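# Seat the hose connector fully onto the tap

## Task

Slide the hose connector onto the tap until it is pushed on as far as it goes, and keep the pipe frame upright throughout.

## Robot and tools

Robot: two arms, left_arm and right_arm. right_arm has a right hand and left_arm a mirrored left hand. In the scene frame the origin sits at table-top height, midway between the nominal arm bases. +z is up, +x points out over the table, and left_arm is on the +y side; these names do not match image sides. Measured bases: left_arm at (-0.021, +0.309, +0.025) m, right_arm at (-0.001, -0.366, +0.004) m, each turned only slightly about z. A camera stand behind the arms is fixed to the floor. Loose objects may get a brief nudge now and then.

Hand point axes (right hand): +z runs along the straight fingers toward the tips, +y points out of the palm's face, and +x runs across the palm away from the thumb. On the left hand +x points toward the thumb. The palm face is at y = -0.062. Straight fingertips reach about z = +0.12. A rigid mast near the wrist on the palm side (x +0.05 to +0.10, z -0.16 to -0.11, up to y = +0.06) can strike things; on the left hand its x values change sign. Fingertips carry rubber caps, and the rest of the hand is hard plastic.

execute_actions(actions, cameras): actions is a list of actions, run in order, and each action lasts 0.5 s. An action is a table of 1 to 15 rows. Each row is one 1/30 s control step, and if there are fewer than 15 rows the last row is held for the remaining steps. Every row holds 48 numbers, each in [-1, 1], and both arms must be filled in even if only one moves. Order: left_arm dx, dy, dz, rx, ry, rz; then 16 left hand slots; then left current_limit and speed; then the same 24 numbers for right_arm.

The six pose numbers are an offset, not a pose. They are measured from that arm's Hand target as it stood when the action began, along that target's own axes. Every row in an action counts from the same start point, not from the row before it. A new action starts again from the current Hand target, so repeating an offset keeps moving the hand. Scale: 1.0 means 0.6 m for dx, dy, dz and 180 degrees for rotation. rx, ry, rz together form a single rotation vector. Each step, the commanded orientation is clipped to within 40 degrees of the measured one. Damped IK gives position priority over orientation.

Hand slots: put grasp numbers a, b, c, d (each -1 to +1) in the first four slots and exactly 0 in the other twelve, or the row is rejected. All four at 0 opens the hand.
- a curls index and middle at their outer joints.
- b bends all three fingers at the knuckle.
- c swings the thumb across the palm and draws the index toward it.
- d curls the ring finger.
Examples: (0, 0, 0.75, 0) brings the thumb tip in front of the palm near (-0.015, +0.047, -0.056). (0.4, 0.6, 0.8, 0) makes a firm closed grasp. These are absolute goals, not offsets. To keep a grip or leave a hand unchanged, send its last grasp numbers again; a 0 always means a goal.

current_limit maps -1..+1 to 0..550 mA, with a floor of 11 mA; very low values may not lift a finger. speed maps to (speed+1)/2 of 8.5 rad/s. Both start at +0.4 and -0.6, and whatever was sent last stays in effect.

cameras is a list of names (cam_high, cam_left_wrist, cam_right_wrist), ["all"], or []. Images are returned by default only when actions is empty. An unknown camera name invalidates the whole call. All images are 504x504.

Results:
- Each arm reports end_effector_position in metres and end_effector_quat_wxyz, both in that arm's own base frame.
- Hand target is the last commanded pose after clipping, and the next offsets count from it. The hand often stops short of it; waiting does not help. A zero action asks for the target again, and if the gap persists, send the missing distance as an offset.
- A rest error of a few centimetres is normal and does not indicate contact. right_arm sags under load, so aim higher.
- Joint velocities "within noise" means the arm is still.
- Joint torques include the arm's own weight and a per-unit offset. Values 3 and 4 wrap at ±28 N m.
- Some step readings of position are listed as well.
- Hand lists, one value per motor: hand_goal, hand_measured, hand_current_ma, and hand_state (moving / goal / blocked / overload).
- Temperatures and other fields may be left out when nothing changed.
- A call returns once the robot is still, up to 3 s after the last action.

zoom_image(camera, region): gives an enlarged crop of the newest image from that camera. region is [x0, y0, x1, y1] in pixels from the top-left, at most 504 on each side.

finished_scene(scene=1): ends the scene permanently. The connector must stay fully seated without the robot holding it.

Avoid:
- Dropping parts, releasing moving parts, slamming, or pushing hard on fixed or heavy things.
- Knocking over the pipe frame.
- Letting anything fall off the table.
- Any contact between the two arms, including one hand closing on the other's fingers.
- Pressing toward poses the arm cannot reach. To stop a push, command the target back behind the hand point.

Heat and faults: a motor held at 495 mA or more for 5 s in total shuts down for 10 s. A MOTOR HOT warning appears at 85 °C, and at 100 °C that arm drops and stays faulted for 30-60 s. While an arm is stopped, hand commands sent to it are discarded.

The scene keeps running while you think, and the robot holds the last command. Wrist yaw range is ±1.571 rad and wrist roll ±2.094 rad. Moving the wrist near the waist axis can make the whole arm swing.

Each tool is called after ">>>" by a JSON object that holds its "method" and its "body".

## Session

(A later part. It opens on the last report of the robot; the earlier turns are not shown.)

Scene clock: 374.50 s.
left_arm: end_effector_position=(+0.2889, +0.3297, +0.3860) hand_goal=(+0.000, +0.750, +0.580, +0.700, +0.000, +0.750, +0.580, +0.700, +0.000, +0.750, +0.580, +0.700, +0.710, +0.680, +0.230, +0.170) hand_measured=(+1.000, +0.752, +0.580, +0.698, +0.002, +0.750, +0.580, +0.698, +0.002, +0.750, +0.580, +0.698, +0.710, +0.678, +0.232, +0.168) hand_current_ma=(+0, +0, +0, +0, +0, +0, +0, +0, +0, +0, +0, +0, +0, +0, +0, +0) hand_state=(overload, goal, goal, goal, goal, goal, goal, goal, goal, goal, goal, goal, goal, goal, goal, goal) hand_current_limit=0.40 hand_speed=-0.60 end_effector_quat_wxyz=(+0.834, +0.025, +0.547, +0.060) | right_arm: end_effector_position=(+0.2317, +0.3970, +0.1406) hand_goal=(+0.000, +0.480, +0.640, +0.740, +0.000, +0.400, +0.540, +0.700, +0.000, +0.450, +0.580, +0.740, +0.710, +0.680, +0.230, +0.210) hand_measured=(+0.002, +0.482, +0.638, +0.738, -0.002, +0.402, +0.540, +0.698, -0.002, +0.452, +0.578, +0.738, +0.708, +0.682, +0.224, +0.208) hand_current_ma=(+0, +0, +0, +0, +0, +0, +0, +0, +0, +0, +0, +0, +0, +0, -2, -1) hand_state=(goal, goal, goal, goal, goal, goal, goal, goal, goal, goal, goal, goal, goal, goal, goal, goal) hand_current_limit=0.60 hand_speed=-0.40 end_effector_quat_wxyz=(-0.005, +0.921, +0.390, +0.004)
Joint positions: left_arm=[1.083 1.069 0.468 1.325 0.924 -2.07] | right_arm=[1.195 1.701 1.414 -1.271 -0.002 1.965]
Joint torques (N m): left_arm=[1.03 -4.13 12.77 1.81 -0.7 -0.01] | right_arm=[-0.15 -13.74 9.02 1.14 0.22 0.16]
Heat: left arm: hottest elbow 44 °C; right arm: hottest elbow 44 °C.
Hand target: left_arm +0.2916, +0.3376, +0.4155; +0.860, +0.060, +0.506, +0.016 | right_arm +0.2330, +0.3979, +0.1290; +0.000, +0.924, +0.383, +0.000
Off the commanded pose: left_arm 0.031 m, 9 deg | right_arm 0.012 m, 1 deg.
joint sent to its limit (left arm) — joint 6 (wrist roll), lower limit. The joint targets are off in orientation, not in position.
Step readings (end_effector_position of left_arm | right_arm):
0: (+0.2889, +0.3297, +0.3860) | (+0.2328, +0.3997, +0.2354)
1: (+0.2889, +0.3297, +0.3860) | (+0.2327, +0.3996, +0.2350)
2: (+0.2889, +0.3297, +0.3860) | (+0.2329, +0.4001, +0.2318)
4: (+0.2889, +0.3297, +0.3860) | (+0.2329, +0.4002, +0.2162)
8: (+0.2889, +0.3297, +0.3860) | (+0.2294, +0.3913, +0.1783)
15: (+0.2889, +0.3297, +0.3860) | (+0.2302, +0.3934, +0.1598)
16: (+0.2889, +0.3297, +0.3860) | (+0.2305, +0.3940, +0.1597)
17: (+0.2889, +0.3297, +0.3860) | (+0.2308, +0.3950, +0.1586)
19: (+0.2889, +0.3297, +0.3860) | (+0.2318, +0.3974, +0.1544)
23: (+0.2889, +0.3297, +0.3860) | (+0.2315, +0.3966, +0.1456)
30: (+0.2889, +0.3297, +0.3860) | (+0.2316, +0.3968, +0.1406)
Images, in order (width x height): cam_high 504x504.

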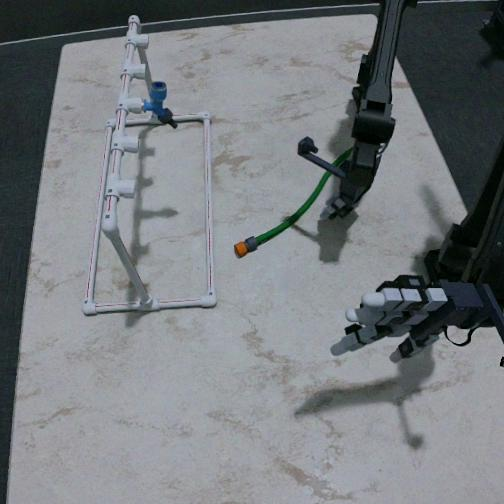

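>>> {"method": "execute_actions", "body": {"actions": [[[0,0,0,0,0,0,0,0,0,0,0,0,0,0,0,0,0,0,0,0,0,0,0.4,-0.6,0,0.02,0.034,0,0,0,0,0.2,0,0,0,0,0,0,0,0,0,0,0,0,0,0,0.6,-0.4]],[[0,0,0,0,0,0,0,0,0,0,0,0,0,0,0,0,0,0,0,0,0,0,0.4,-0.6,0,0.1,0,0,0,0,0,0.2,0,0,0,0,0,0,0,0,0,0,0,0,0,0,0.6,-0.4]]], "cameras": ["cam_high"]}}

>>> {"method": "zoom_image", "body": {"camera": "cam_high", "region": [230, 120, 400, 290]}}

Scene clock: 376.43 s.
left_arm: end_effector_position=(+0.2889, +0.3297, +0.3860) hand_goal=(+0.000, +0.750, +0.580, +0.700, +0.000, +0.750, +0.580, +0.700, +0.000, +0.750, +0.580, +0.700, +0.710, +0.680, +0.230, +0.170) hand_measured=(+1.000, +0.752, +0.580, +0.698, +0.002, +0.750, +0.580, +0.698, +0.002, +0.750, +0.580, +0.698, +0.710, +0.678, +0.232, +0.168) hand_current_ma=(+0, +0, +0, +0, +0, +0, +0, +0, +0, +0, +0, +0, +0, +0, +0, +0) hand_state=(overload, goal, goal, goal, goal, goal, goal, goal, goal, goal, goal, goal, goal, goal, goal, goal) hand_current_limit=0.40 hand_speed=-0.60 end_effector_quat_wxyz=(+0.834, +0.025, +0.547, +0.060) | right_arm: end_effector_position=(+0.2776, +0.3555, +0.1236) hand_goal=(+0.000, +0.480, +0.640, +0.740, +0.000, +0.400, +0.540, +0.700, +0.000, +0.450, +0.580, +0.740, +0.710, +0.680, +0.230, +0.210) hand_measured=(+0.002, +0.484, +0.644, +0.742, +0.018, +0.410, +0.540, +0.698, -0.002, +0.452, +0.580, +0.738, +0.710, +0.682, +0.224, +0.208) hand_current_ma=(+0, +1, +1, +0, +9, +4, +0, +0, +0, +0, +0, +0, +0, +0, -2, -1) hand_state=(goal, goal, goal, goal, goal, goal, goal, goal, goal, goal, goal, goal, goal, goal, goal, goal) hand_current_limit=0.60 hand_speed=-0.40 end_effector_quat_wxyz=(-0.012, +0.925, +0.380, +0.007)
Joint positions: left_arm=[1.083 1.069 0.468 1.325 0.924 -2.07] | right_arm=[1.072 1.664 1.322 -1.202 -0.01 1.863]
Joint velocities: left_arm=[-0.005 0.005 -0.007 -0.017 -0.168 0.022] | right_arm=[within noise]
Joint torques (N m): left_arm=[1.03 -4.13 12.77 1.81 -0.7 -0.01] | right_arm=[-1.2 -13.8 7.38 1.17 0.58 -0.14]
Heat: left arm: hottest elbow 44 °C; right arm: hottest elbow 44 °C.
Hand target: left_arm +0.2916, +0.3376, +0.4155; +0.860, +0.060, +0.506, +0.016 | right_arm +0.2839, +0.3471, +0.1086; +0.000, +0.924, +0.383, +0.000
Off the commanded pose: left_arm 0.031 m, 9 deg | right_arm 0.018 m, 2 deg.
joint sent to its limit (left arm) — joint 6 (wrist roll), lower limit. The joint targets are off in orientation, not in position.
Step readings (end_effector_position of left_arm | right_arm):
0: (+0.2889, +0.3297, +0.3860) | (+0.2317, +0.3970, +0.1406)
1: (+0.2889, +0.3297, +0.3860) | (+0.2317, +0.3971, +0.1404)
2: (+0.2889, +0.3297, +0.3860) | (+0.2320, +0.3974, +0.1393)
4: (+0.2889, +0.3297, +0.3860) | (+0.2338, +0.3963, +0.1343)
8: (+0.2889, +0.3297, +0.3860) | (+0.2342, +0.3900, +0.1240)
15: (+0.2889, +0.3297, +0.3860) | (+0.2355, +0.3884, +0.1213)
16: (+0.2889, +0.3297, +0.3860) | (+0.2357, +0.3883, +0.1213)
17: (+0.2889, +0.3297, +0.3860) | (+0.2365, +0.3877, +0.1207)
19: (+0.2889, +0.3297, +0.3860) | (+0.2412, +0.3836, +0.1212)
23: (+0.2889, +0.3297, +0.3860) | (+0.2593, +0.3651, +0.1228)
30: (+0.2889, +0.3297, +0.3860) | (+0.2766, +0.3551, +0.1239)
Images, in order (width x height): cam_high 504x504.

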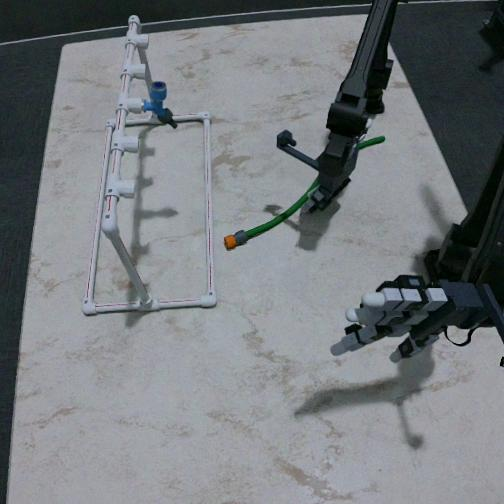

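Scaled by 2.965 from the camera's 504x504 image, which has a finer 720x720 frame.

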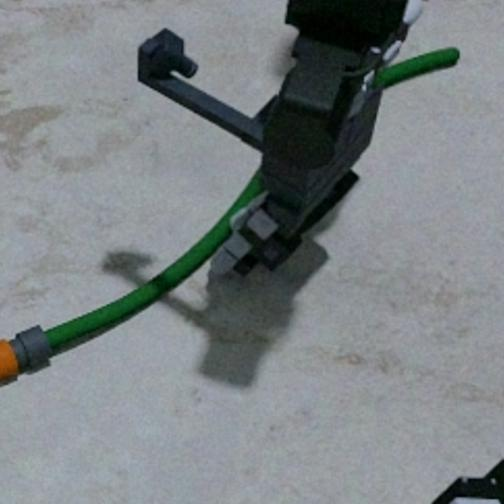

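>>> {"method": "execute_actions", "body": {"actions": [[[0,0,0,0,0,0,0,0,0,0,0,0,0,0,0,0,0,0,0,0,0,0,0.4,-0.6,0,-0.06,-0.01,0,0,0,0,0.2,0,0,0,0,0,0,0,0,0,0,0,0,0,0,0.6,-0.4]],[[0,0,0,0,0,0,0,0,0,0,0,0,0,0,0,0,0,0,0,0,0,0,0.4,-0.6,0,-0.02,-0.19,0,0,0,0,0.2,0,0,0,0,0,0,0,0,0,0,0,0,0,0,0.6,-0.4]]], "cameras": ["cam_high"]}}

>>> {"method": "zoom_image", "body": {"camera": "cam_high", "region": [200, 120, 400, 320]}}

Scene clock: 382.87 s.
left_arm: end_effector_position=(+0.2889, +0.3297, +0.3860) hand_goal=(+0.000, +0.750, +0.580, +0.700, +0.000, +0.750, +0.580, +0.700, +0.000, +0.750, +0.580, +0.700, +0.710, +0.680, +0.230, +0.170) hand_measured=(+1.000, +0.752, +0.580, +0.698, +0.002, +0.750, +0.580, +0.698, +0.002, +0.750, +0.580, +0.698, +0.710, +0.678, +0.232, +0.168) hand_current_ma=(+0, +0, +0, +0, +0, +0, +0, +0, +0, +0, +0, +0, +0, +0, +0, +0) hand_state=(overload, goal, goal, goal, goal, goal, goal, goal, goal, goal, goal, goal, goal, goal, goal, goal) hand_current_limit=0.40 hand_speed=-0.60 end_effector_quat_wxyz=(+0.834, +0.025, +0.547, +0.060) | right_arm: end_effector_position=(+0.2487, +0.3700, +0.2182) hand_goal=(+0.000, +0.480, +0.640, +0.740, +0.000, +0.400, +0.540, +0.700, +0.000, +0.450, +0.580, +0.740, +0.710, +0.680, +0.230, +0.210) hand_measured=(-0.002, +0.480, +0.638, +0.738, +0.002, +0.404, +0.540, +0.698, -0.002, +0.452, +0.580, +0.738, +0.710, +0.682, +0.224, +0.208) hand_current_ma=(+0, +0, +0, +0, +0, +1, +0, +0, +0, +0, +0, +0, +0, +0, -2, -1) hand_state=(goal, goal, goal, goal, goal, goal, goal, goal, goal, goal, goal, goal, goal, goal, goal, goal) hand_current_limit=0.60 hand_speed=-0.40 end_effector_quat_wxyz=(+0.008, +0.922, +0.387, -0.007)
Joint positions: left_arm=[1.083 1.069 0.468 1.325 0.924 -2.07] | right_arm=[1.143 1.64 1.537 -1.49 0.002 1.92]
Joint torques (N m): left_arm=[1.03 -4.13 12.77 1.8 -0.71 -0.01] | right_arm=[0.38 -13.51 13.37 -0.05 0.08 0.18]
Heat: left arm: hottest elbow 44 °C; right arm: hottest elbow 44 °C.
Hand target: left_arm +0.2916, +0.3376, +0.4155; +0.860, +0.060, +0.506, +0.016 | right_arm +0.2500, +0.3811, +0.2287; +0.000, +0.924, +0.383, +0.000
Off the commanded pose: left_arm 0.031 m, 9 deg | right_arm 0.015 m, 1 deg.
joint sent to its limit (left arm) — joint 6 (wrist roll), lower limit. The joint targets are off in orientation, not in position.
Step readings (end_effector_position of left_arm | right_arm):
0: (+0.2889, +0.3297, +0.3860) | (+0.2776, +0.3556, +0.1236)
1: (+0.2889, +0.3297, +0.3860) | (+0.2776, +0.3556, +0.1236)
2: (+0.2889, +0.3297, +0.3860) | (+0.2771, +0.3559, +0.1236)
4: (+0.2889, +0.3297, +0.3860) | (+0.2734, +0.3585, +0.1240)
8: (+0.2889, +0.3297, +0.3860) | (+0.2650, +0.3636, +0.1213)
15: (+0.2889, +0.3297, +0.3860) | (+0.2602, +0.3662, +0.1204)
16: (+0.2889, +0.3297, +0.3860) | (+0.2598, +0.3656, +0.1208)
17: (+0.2889, +0.3297, +0.3860) | (+0.2581, +0.3634, +0.1244)
19: (+0.2889, +0.3297, +0.3860) | (+0.2536, +0.3576, +0.1378)
23: (+0.2889, +0.3297, +0.3860) | (+0.2507, +0.3621, +0.1775)
30: (+0.2889, +0.3297, +0.3860) | (+0.2506, +0.3728, +0.2172)
Images, in order (width x height): cam_high 504x504.

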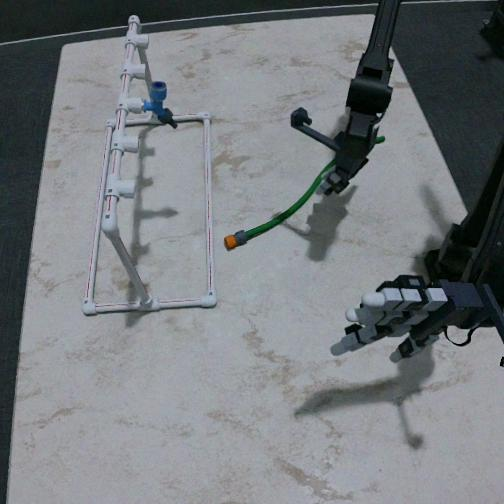

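Scaled by 2.520 from the camera's 504x504 image, which has a finer 720x720 frame.

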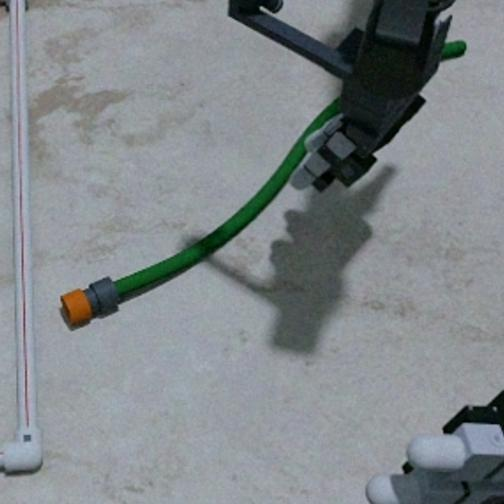

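>>> {"method": "execute_actions", "body": {"actions": [[[0,0,0,0,0,0,0,0,0,0,0,0,0,0,0,0,0,0,0,0,0,0,0.4,-0.6,0.135,-0.005,0.02,0,0,0.083,0,0.2,0,0,0,0,0,0,0,0,0,0,0,0,0,0,0.6,-0.4]],[[0,0,0,0,0,0,0,0,0,0,0,0,0,0,0,0,0,0,0,0,0,0,0.4,-0.6,0,0,0.115,0,0,0,0,0.2,0,0,0,0,0,0,0,0,0,0,0,0,0,0,0.6,-0.4]]], "cameras": ["cam_high"]}}

>>> {"method": "zoom_image", "body": {"camera": "cam_high", "region": [200, 120, 400, 320]}}

Scene clock: 386.00 s.
left_arm: end_effector_position=(+0.2889, +0.3297, +0.3860) hand_goal=(+0.000, +0.750, +0.580, +0.700, +0.000, +0.750, +0.580, +0.700, +0.000, +0.750, +0.580, +0.700, +0.710, +0.680, +0.230, +0.170) hand_measured=(+1.000, +0.752, +0.580, +0.698, +0.002, +0.750, +0.580, +0.698, +0.002, +0.750, +0.580, +0.698, +0.710, +0.678, +0.232, +0.168) hand_current_ma=(+0, +0, +0, +0, +0, +0, +0, +0, +0, +0, +0, +0, +0, +0, +0, +0) hand_state=(overload, goal, goal, goal, goal, goal, goal, goal, goal, goal, goal, goal, goal, goal, goal, goal) hand_current_limit=0.40 hand_speed=-0.60 end_effector_quat_wxyz=(+0.834, +0.025, +0.547, +0.060) | right_arm: end_effector_position=(+0.3064, +0.4360, +0.1586) hand_goal=(+0.000, +0.480, +0.640, +0.740, +0.000, +0.400, +0.540, +0.700, +0.000, +0.450, +0.580, +0.740, +0.710, +0.680, +0.230, +0.210) hand_measured=(-0.002, +0.480, +0.638, +0.738, +0.002, +0.406, +0.540, +0.698, +0.000, +0.452, +0.580, +0.738, +0.710, +0.682, +0.224, +0.208) hand_current_ma=(+0, +0, +0, +0, +0, +1, +0, +0, +0, +0, +0, +0, +0, +0, -2, -1) hand_state=(goal, goal, goal, goal, goal, goal, goal, goal, goal, goal, goal, goal, goal, goal, goal, goal) hand_current_limit=0.60 hand_speed=-0.40 end_effector_quat_wxyz=(-0.007, +0.958, +0.285, -0.002)
Joint positions: left_arm=[1.083 1.069 0.468 1.325 0.924 -2.07] | right_arm=[1.075 1.906 1.753 -1.411 -0.013 2.067]
Joint torques (N m): left_arm=[1.03 -4.19 12.78 1.8 -0.71 -0.01] | right_arm=[0.21 -17.38 9.66 1.09 0.07 0.18]
Heat: left arm: hottest elbow 44 °C; right arm: hottest elbow 44 °C.
Hand target: left_arm +0.2916, +0.3376, +0.4155; +0.860, +0.060, +0.506, +0.016 | right_arm +0.3052, +0.4403, +0.1477; +0.000, +0.966, +0.259, +0.000
Off the commanded pose: left_arm 0.031 m, 9 deg | right_arm 0.012 m, 3 deg.
joint sent to its limit (left arm) — joint 6 (wrist roll), lower limit. The joint targets are off in orientation, not in position.
joint sent to its limit (right arm) — joint 6 (wrist roll), upper limit. The joint targets are off in orientation, not in position.
Step readings (end_effector_position of left_arm | right_arm):
0: (+0.2889, +0.3297, +0.3860) | (+0.2486, +0.3699, +0.2182)
1: (+0.2889, +0.3297, +0.3860) | (+0.2486, +0.3703, +0.2185)
2: (+0.2889, +0.3297, +0.3860) | (+0.2496, +0.3724, +0.2194)
4: (+0.2889, +0.3297, +0.3860) | (+0.2588, +0.3893, +0.2227)
8: (+0.2889, +0.3297, +0.3860) | (+0.2885, +0.4228, +0.2197)
15: (+0.2889, +0.3297, +0.3860) | (+0.3030, +0.4262, +0.2016)
16: (+0.2889, +0.3297, +0.3860) | (+0.3026, +0.4262, +0.2007)
17: (+0.2889, +0.3297, +0.3860) | (+0.3026, +0.4269, +0.2001)
19: (+0.2889, +0.3297, +0.3860) | (+0.3049, +0.4327, +0.1947)
23: (+0.2889, +0.3297, +0.3860) | (+0.3065, +0.4360, +0.1765)
30: (+0.2889, +0.3297, +0.3860) | (+0.3060, +0.4353, +0.1588)
Images, in order (width x height): cam_high 504x504.

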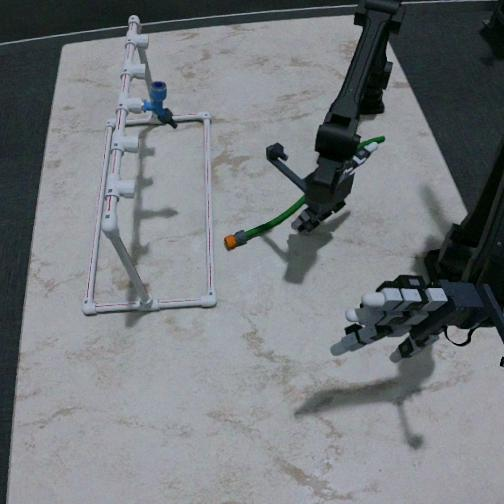

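Scaled by 2.520 from the camera's 504x504 image, which has a finer 720x720 frame.

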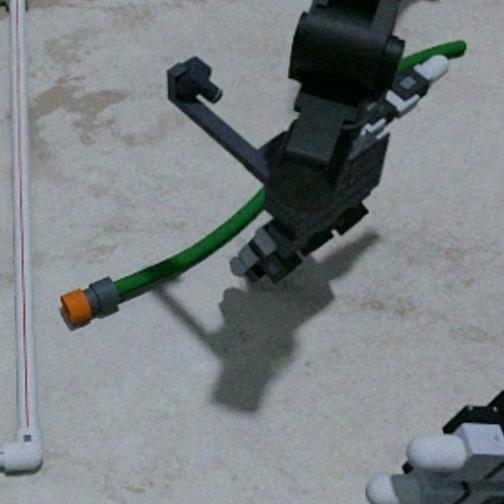

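>>> {"method": "execute_actions", "body": {"actions": [[[0,0,0,0,0,0,0,0,0,0,0,0,0,0,0,0,0,0,0,0,0,0,0.4,-0.6,0,0.02,0.052,0,0,0,0,0.2,0,0,0,0,0,0,0,0,0,0,0,0,0,0,0.6,-0.4]],[[0,0,0,0,0,0,0,0,0,0,0,0,0,0,0,0,0,0,0,0,0,0,0.4,-0.6,-0.06,0.08,0,0,0,0,0,0.2,0,0,0,0,0,0,0,0,0,0,0,0,0,0,0.6,-0.4]],[[0,0,0,0,0,0,0,0,0,0,0,0,0,0,0,0,0,0,0,0,0,0,0.4,-0.6,-0.06,0.07,0,0,0,0,0,0.2,0,0,0,0,0,0,0,0,0,0,0,0,0,0,0.6,-0.4]]], "cameras": ["cam_high"]}}

>>> {"method": "zoom_image", "body": {"camera": "cam_high", "region": [200, 120, 400, 320]}}

Scene clock: 388.50 s.
left_arm: end_effector_position=(+0.2889, +0.3297, +0.3860) hand_goal=(+0.000, +0.750, +0.580, +0.700, +0.000, +0.750, +0.580, +0.700, +0.000, +0.750, +0.580, +0.700, +0.710, +0.680, +0.230, +0.170) hand_measured=(+1.000, +0.752, +0.580, +0.698, +0.002, +0.750, +0.580, +0.698, +0.002, +0.750, +0.580, +0.698, +0.710, +0.678, +0.232, +0.168) hand_current_ma=(+0, +0, +0, +0, +0, +0, +0, +0, +0, +0, +0, +0, +0, +0, +0, +0) hand_state=(overload, goal, goal, goal, goal, goal, goal, goal, goal, goal, goal, goal, goal, goal, goal, goal) hand_current_limit=0.40 hand_speed=-0.60 end_effector_quat_wxyz=(+0.834, +0.025, +0.547, +0.060) | right_arm: end_effector_position=(+0.2923, +0.3247, +0.1248) hand_goal=(+0.000, +0.480, +0.640, +0.740, +0.000, +0.400, +0.540, +0.700, +0.000, +0.450, +0.580, +0.740, +0.710, +0.680, +0.230, +0.210) hand_measured=(-0.002, +0.482, +0.644, +0.742, -0.002, +0.408, +0.542, +0.700, +0.000, +0.452, +0.580, +0.738, +0.710, +0.682, +0.224, +0.208) hand_current_ma=(+0, +1, +1, +0, +0, +3, +0, +0, +0, +0, +0, +0, +0, +0, -3, -1) hand_state=(goal, goal, goal, goal, goal, goal, goal, goal, goal, goal, goal, goal, goal, goal, goal, goal) hand_current_limit=0.60 hand_speed=-0.40 end_effector_quat_wxyz=(-0.007, +0.966, +0.257, +0.004)
Joint positions: left_arm=[1.083 1.069 0.468 1.325 0.924 -2.07] | right_arm=[0.988 1.669 1.329 -1.215 -0.005 2.039]
Joint torques (N m): left_arm=[1.03 -4.19 12.77 1.8 -0.71 -0.01] | right_arm=[-0.79 -15.33 7.16 0.94 0.34 -0.09]
Heat: left arm: hottest elbow 44 °C; right arm: hottest elbow 44 °C.
Hand target: left_arm +0.2916, +0.3376, +0.4155; +0.860, +0.060, +0.506, +0.016 | right_arm +0.2938, +0.3160, +0.1166; +0.000, +0.966, +0.259, +0.000
Off the commanded pose: left_arm 0.031 m, 9 deg | right_arm 0.012 m, 1 deg.
joint sent to its limit (left arm) — joint 6 (wrist roll), lower limit. The joint targets are off in orientation, not in position.
Step readings (end_effector_position of left_arm | right_arm):
0: (+0.2889, +0.3297, +0.3860) | (+0.3064, +0.4360, +0.1586)
1: (+0.2889, +0.3297, +0.3860) | (+0.3064, +0.4361, +0.1584)
2: (+0.2889, +0.3297, +0.3860) | (+0.3067, +0.4367, +0.1562)
4: (+0.2889, +0.3297, +0.3860) | (+0.3071, +0.4374, +0.1492)
8: (+0.2889, +0.3297, +0.3860) | (+0.3049, +0.4309, +0.1328)
15: (+0.2889, +0.3297, +0.3860) | (+0.3070, +0.4299, +0.1277)
16: (+0.2889, +0.3297, +0.3860) | (+0.3071, +0.4295, +0.1269)
17: (+0.2889, +0.3297, +0.3860) | (+0.3078, +0.4264, +0.1244)
19: (+0.2889, +0.3297, +0.3860) | (+0.3046, +0.4190, +0.1235)
23: (+0.2889, +0.3297, +0.3860) | (+0.2981, +0.3848, +0.1219)
30: (+0.2889, +0.3297, +0.3860) | (+0.3021, +0.3775, +0.1230)
31: (+0.2889, +0.3297, +0.3860) | (+0.3015, +0.3771, +0.1223)
32: (+0.2889, +0.3297, +0.3860) | (+0.3002, +0.3753, +0.1217)
34: (+0.2889, +0.3297, +0.3860) | (+0.2966, +0.3669, +0.1224)
38: (+0.2889, +0.3297, +0.3860) | (+0.2903, +0.3365, +0.1250)
45: (+0.2889, +0.3297, +0.3860) | (+0.2920, +0.3245, +0.1247)
Images, in order (width x height): cam_high 504x504.

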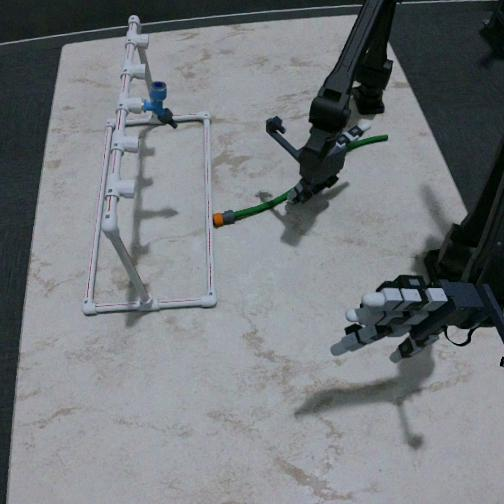

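Scaled by 2.520 from the camera's 504x504 image, which has a finer 720x720 frame.

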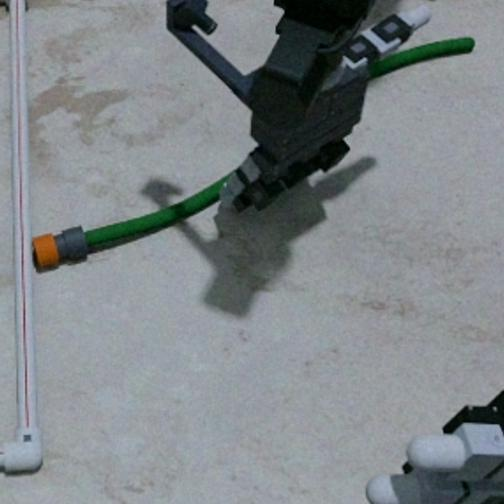

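>>> {"method": "execute_actions", "body": {"actions": [[[0,0,0,0,0,0,0,0,0,0,0,0,0,0,0,0,0,0,0,0,0,0,0.4,-0.6,0,-0.04,-0.17,0,0,0,0,0.2,0,0,0,0,0,0,0,0,0,0,0,0,0,0,0.6,-0.4]],[[0,0,0,0,0,0,0,0,0,0,0,0,0,0,0,0,0,0,0,0,0,0,0.4,-0.6,0.249,0.2,0,0,0,0,0,0.2,0,0,0,0,0,0,0,0,0,0,0,0,0,0,0.6,-0.4]],[[0,0,0,0,0,0,0,0,0,0,0,0,0,0,0,0,0,0,0,0,0,0,0.4,-0.6,0,0,0.1,0,0,0,0,0.2,0,0,0,0,0,0,0,0,0,0,0,0,0,0,0.6,-0.4]]], "cameras": ["cam_high"]}}

>>> {"method": "zoom_image", "body": {"camera": "cam_high", "region": [180, 110, 340, 270]}}

Scene clock: 391.70 s.
left_arm: end_effector_position=(+0.2889, +0.3297, +0.3860) hand_goal=(+0.000, +0.750, +0.580, +0.700, +0.000, +0.750, +0.580, +0.700, +0.000, +0.750, +0.580, +0.700, +0.710, +0.680, +0.230, +0.170) hand_measured=(+1.000, +0.752, +0.580, +0.698, +0.002, +0.750, +0.580, +0.698, +0.002, +0.750, +0.580, +0.698, +0.710, +0.678, +0.232, +0.168) hand_current_ma=(+0, +0, +0, +0, +0, +0, +0, +0, +0, +0, +0, +0, +0, +0, +0, +0) hand_state=(overload, goal, goal, goal, goal, goal, goal, goal, goal, goal, goal, goal, goal, goal, goal, goal) hand_current_limit=0.40 hand_speed=-0.60 end_effector_quat_wxyz=(+0.834, +0.025, +0.547, +0.060) | right_arm: end_effector_position=(+0.4645, +0.3085, +0.1712) hand_goal=(+0.000, +0.480, +0.640, +0.740, +0.000, +0.400, +0.540, +0.700, +0.000, +0.450, +0.580, +0.740, +0.710, +0.680, +0.230, +0.210) hand_measured=(+0.000, +0.482, +0.642, +0.742, -0.002, +0.402, +0.542, +0.700, +0.000, +0.452, +0.580, +0.738, +0.710, +0.682, +0.224, +0.208) hand_current_ma=(+0, +0, +0, +0, +0, +1, +0, +0, +0, +0, +0, +0, +0, +0, -3, -1) hand_state=(goal, goal, goal, goal, goal, goal, goal, goal, goal, goal, goal, goal, goal, goal, goal, goal) hand_current_limit=0.60 hand_speed=-0.40 end_effector_quat_wxyz=(-0.002, +0.967, +0.256, +0.004)
Joint positions: left_arm=[1.083 1.069 0.468 1.325 0.924 -2.07] | right_arm=[0.728 1.905 1.783 -1.438 0.001 1.78]
Joint torques (N m): left_arm=[0.97 -4.13 12.79 1.81 -0.71 -0.01] | right_arm=[-0.67 -17.44 9.63 1.09 0.18 -0.11]
Heat: left arm: hottest elbow 44 °C; right arm: hottest elbow 44 °C.
Hand target: left_arm +0.2916, +0.3376, +0.4155; +0.860, +0.060, +0.506, +0.016 | right_arm +0.4713, +0.3078, +0.1585; +0.000, +0.966, +0.259, +0.000
Off the commanded pose: left_arm 0.031 m, 9 deg | right_arm 0.014 m, 1 deg.
joint sent to its limit (left arm) — joint 6 (wrist roll), lower limit. The joint targets are off in orientation, not in position.
Step readings (end_effector_position of left_arm | right_arm):
0: (+0.2889, +0.3297, +0.3860) | (+0.2924, +0.3248, +0.1248)
1: (+0.2889, +0.3297, +0.3860) | (+0.2922, +0.3245, +0.1250)
2: (+0.2889, +0.3297, +0.3860) | (+0.2911, +0.3227, +0.1271)
4: (+0.2889, +0.3297, +0.3860) | (+0.2851, +0.3159, +0.1363)
8: (+0.2889, +0.3297, +0.3860) | (+0.2795, +0.3149, +0.1676)
15: (+0.2889, +0.3297, +0.3860) | (+0.2809, +0.3279, +0.2047)
16: (+0.2889, +0.3297, +0.3860) | (+0.2813, +0.3283, +0.2061)
17: (+0.2889, +0.3297, +0.3860) | (+0.2858, +0.3279, +0.2074)
19: (+0.2889, +0.3297, +0.3860) | (+0.3104, +0.3245, +0.2120)
23: (+0.2889, +0.3297, +0.3860) | (+0.4002, +0.2972, +0.2188)
30: (+0.2889, +0.3297, +0.3860) | (+0.4681, +0.2724, +0.2106)
31: (+0.2889, +0.3297, +0.3860) | (+0.4678, +0.2761, +0.2082)
32: (+0.2889, +0.3297, +0.3860) | (+0.4667, +0.2811, +0.2055)
34: (+0.2889, +0.3297, +0.3860) | (+0.4654, +0.2917, +0.1990)
38: (+0.2889, +0.3297, +0.3860) | (+0.4635, +0.3061, +0.1840)
45: (+0.2889, +0.3297, +0.3860) | (+0.4642, +0.3083, +0.1712)
Images, in order (width x height): cam_high 504x504.

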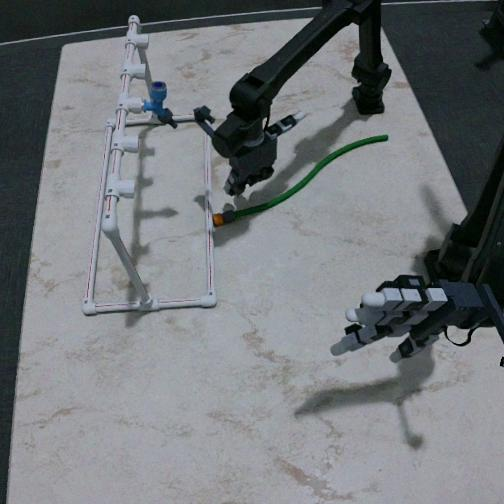

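Scaled by 3.150 from the camera's 504x504 image, which has a finer 720x720 frame.

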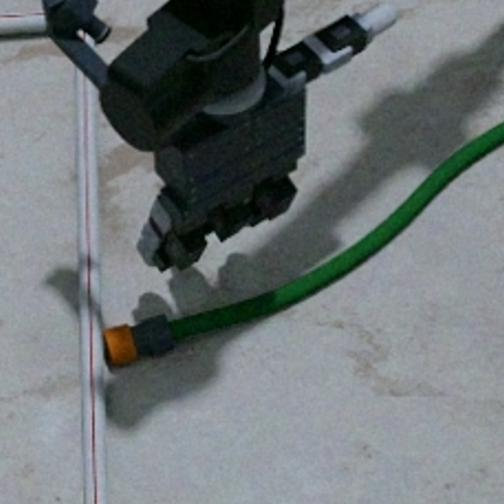

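>>> {"method": "execute_actions", "body": {"actions": [[[0,0,0,0,0,0,0,0,0,0,0,0,0,0,0,0,0,0,0,0,0,0,0.4,-0.6,0,0,0.074,0,0,0,0,0.2,0,0,0,0,0,0,0,0,0,0,0,0,0,0,0.6,-0.4]],[[0,0,0,0,0,0,0,0,0,0,0,0,0,0,0,0,0,0,0,0,0,0,0.4,-0.6,0.0143,-0.075,0,0,0,0,0,0.2,0,0,0,0,0,0,0,0,0,0,0,0,0,0,0.6,-0.4]],[[0,0,0,0,0,0,0,0,0,0,0,0,0,0,0,0,0,0,0,0,0,0,0.4,-0.6,0.0143,-0.075,0,0,0,0,0,0.2,0,0,0,0,0,0,0,0,0,0,0,0,0,0,0.6,-0.4]]], "cameras": ["cam_high"]}}

>>> {"method": "zoom_image", "body": {"camera": "cam_high", "region": [180, 110, 340, 270]}}

Scene clock: 394.17 s.
left_arm: end_effector_position=(+0.2889, +0.3297, +0.3860) hand_goal=(+0.000, +0.750, +0.580, +0.700, +0.000, +0.750, +0.580, +0.700, +0.000, +0.750, +0.580, +0.700, +0.710, +0.680, +0.230, +0.170) hand_measured=(+1.000, +0.752, +0.580, +0.698, +0.002, +0.750, +0.580, +0.698, +0.002, +0.750, +0.580, +0.698, +0.710, +0.678, +0.232, +0.168) hand_current_ma=(+0, +0, +0, +0, +0, +0, +0, +0, +0, +0, +0, +0, +0, +0, +0, +0) hand_state=(overload, goal, goal, goal, goal, goal, goal, goal, goal, goal, goal, goal, goal, goal, goal, goal) hand_current_limit=0.40 hand_speed=-0.60 end_effector_quat_wxyz=(+0.834, +0.025, +0.547, +0.060) | right_arm: end_effector_position=(+0.4362, +0.3813, +0.1220) hand_goal=(+0.000, +0.480, +0.640, +0.740, +0.000, +0.400, +0.540, +0.700, +0.000, +0.450, +0.580, +0.740, +0.710, +0.680, +0.230, +0.210) hand_measured=(+0.004, +0.452, +0.616, +0.728, -0.002, +0.402, +0.542, +0.700, +0.008, +0.444, +0.574, +0.736, +0.710, +0.682, +0.224, +0.208) hand_current_ma=(+0, -26, -18, -6, +0, +1, +0, +0, +2, -2, -1, -1, +0, +0, -3, -1) hand_state=(goal, blocked, blocked, goal, goal, goal, goal, goal, goal, goal, goal, goal, goal, goal, goal, goal) hand_current_limit=0.60 hand_speed=-0.40 end_effector_quat_wxyz=(+0.002, +0.965, +0.264, +0.002)
Joint positions: left_arm=[1.083 1.069 0.468 1.325 0.924 -2.07] | right_arm=[0.848 2.019 1.827 -1.377 0.005 1.885]
Joint torques (N m): left_arm=[0.97 -4.13 12.78 1.81 -0.71 -0.01] | right_arm=[0.73 -17.79 13.3 0.35 -0.03 0.19]
Heat: left arm: hottest elbow 44 °C; right arm: hottest elbow 44 °C.
Hand target: left_arm +0.2916, +0.3376, +0.4155; +0.860, +0.060, +0.506, +0.016 | right_arm +0.4411, +0.3942, +0.1141; +0.000, +0.966, +0.259, +0.000
Off the commanded pose: left_arm 0.031 m, 9 deg | right_arm 0.016 m, 1 deg.
joint sent to its limit (left arm) — joint 6 (wrist roll), lower limit. The joint targets are off in orientation, not in position.
Step readings (end_effector_position of left_arm | right_arm):
0: (+0.2889, +0.3297, +0.3860) | (+0.4648, +0.3081, +0.1712)
1: (+0.2889, +0.3297, +0.3860) | (+0.4649, +0.3082, +0.1707)
2: (+0.2889, +0.3297, +0.3860) | (+0.4655, +0.3088, +0.1685)
4: (+0.2889, +0.3297, +0.3860) | (+0.4671, +0.3102, +0.1599)
8: (+0.2889, +0.3297, +0.3860) | (+0.4641, +0.3075, +0.1385)
15: (+0.2889, +0.3297, +0.3860) | (+0.4641, +0.3075, +0.1241)
16: (+0.2889, +0.3297, +0.3860) | (+0.4643, +0.3077, +0.1240)
17: (+0.2889, +0.3297, +0.3860) | (+0.4638, +0.3084, +0.1238)
19: (+0.2889, +0.3297, +0.3860) | (+0.4617, +0.3111, +0.1232)
23: (+0.2889, +0.3297, +0.3860) | (+0.4566, +0.3236, +0.1212)
30: (+0.2889, +0.3297, +0.3860) | (+0.4524, +0.3344, +0.1210)
31: (+0.2889, +0.3297, +0.3860) | (+0.4524, +0.3346, +0.1211)
32: (+0.2889, +0.3297, +0.3860) | (+0.4521, +0.3357, +0.1213)
34: (+0.2889, +0.3297, +0.3860) | (+0.4512, +0.3427, +0.1213)
38: (+0.2889, +0.3297, +0.3860) | (+0.4447, +0.3633, +0.1211)
45: (+0.2889, +0.3297, +0.3860) | (+0.4373, +0.3802, +0.1214)
Images, in order (width x height): cam_high 504x504.

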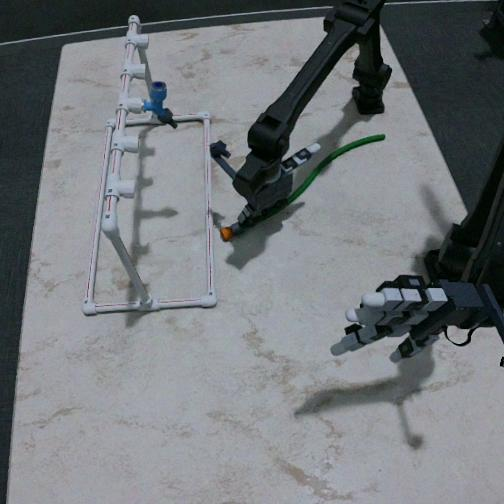

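Scaled by 3.150 from the camera's 504x504 image, which has a finer 720x720 frame.

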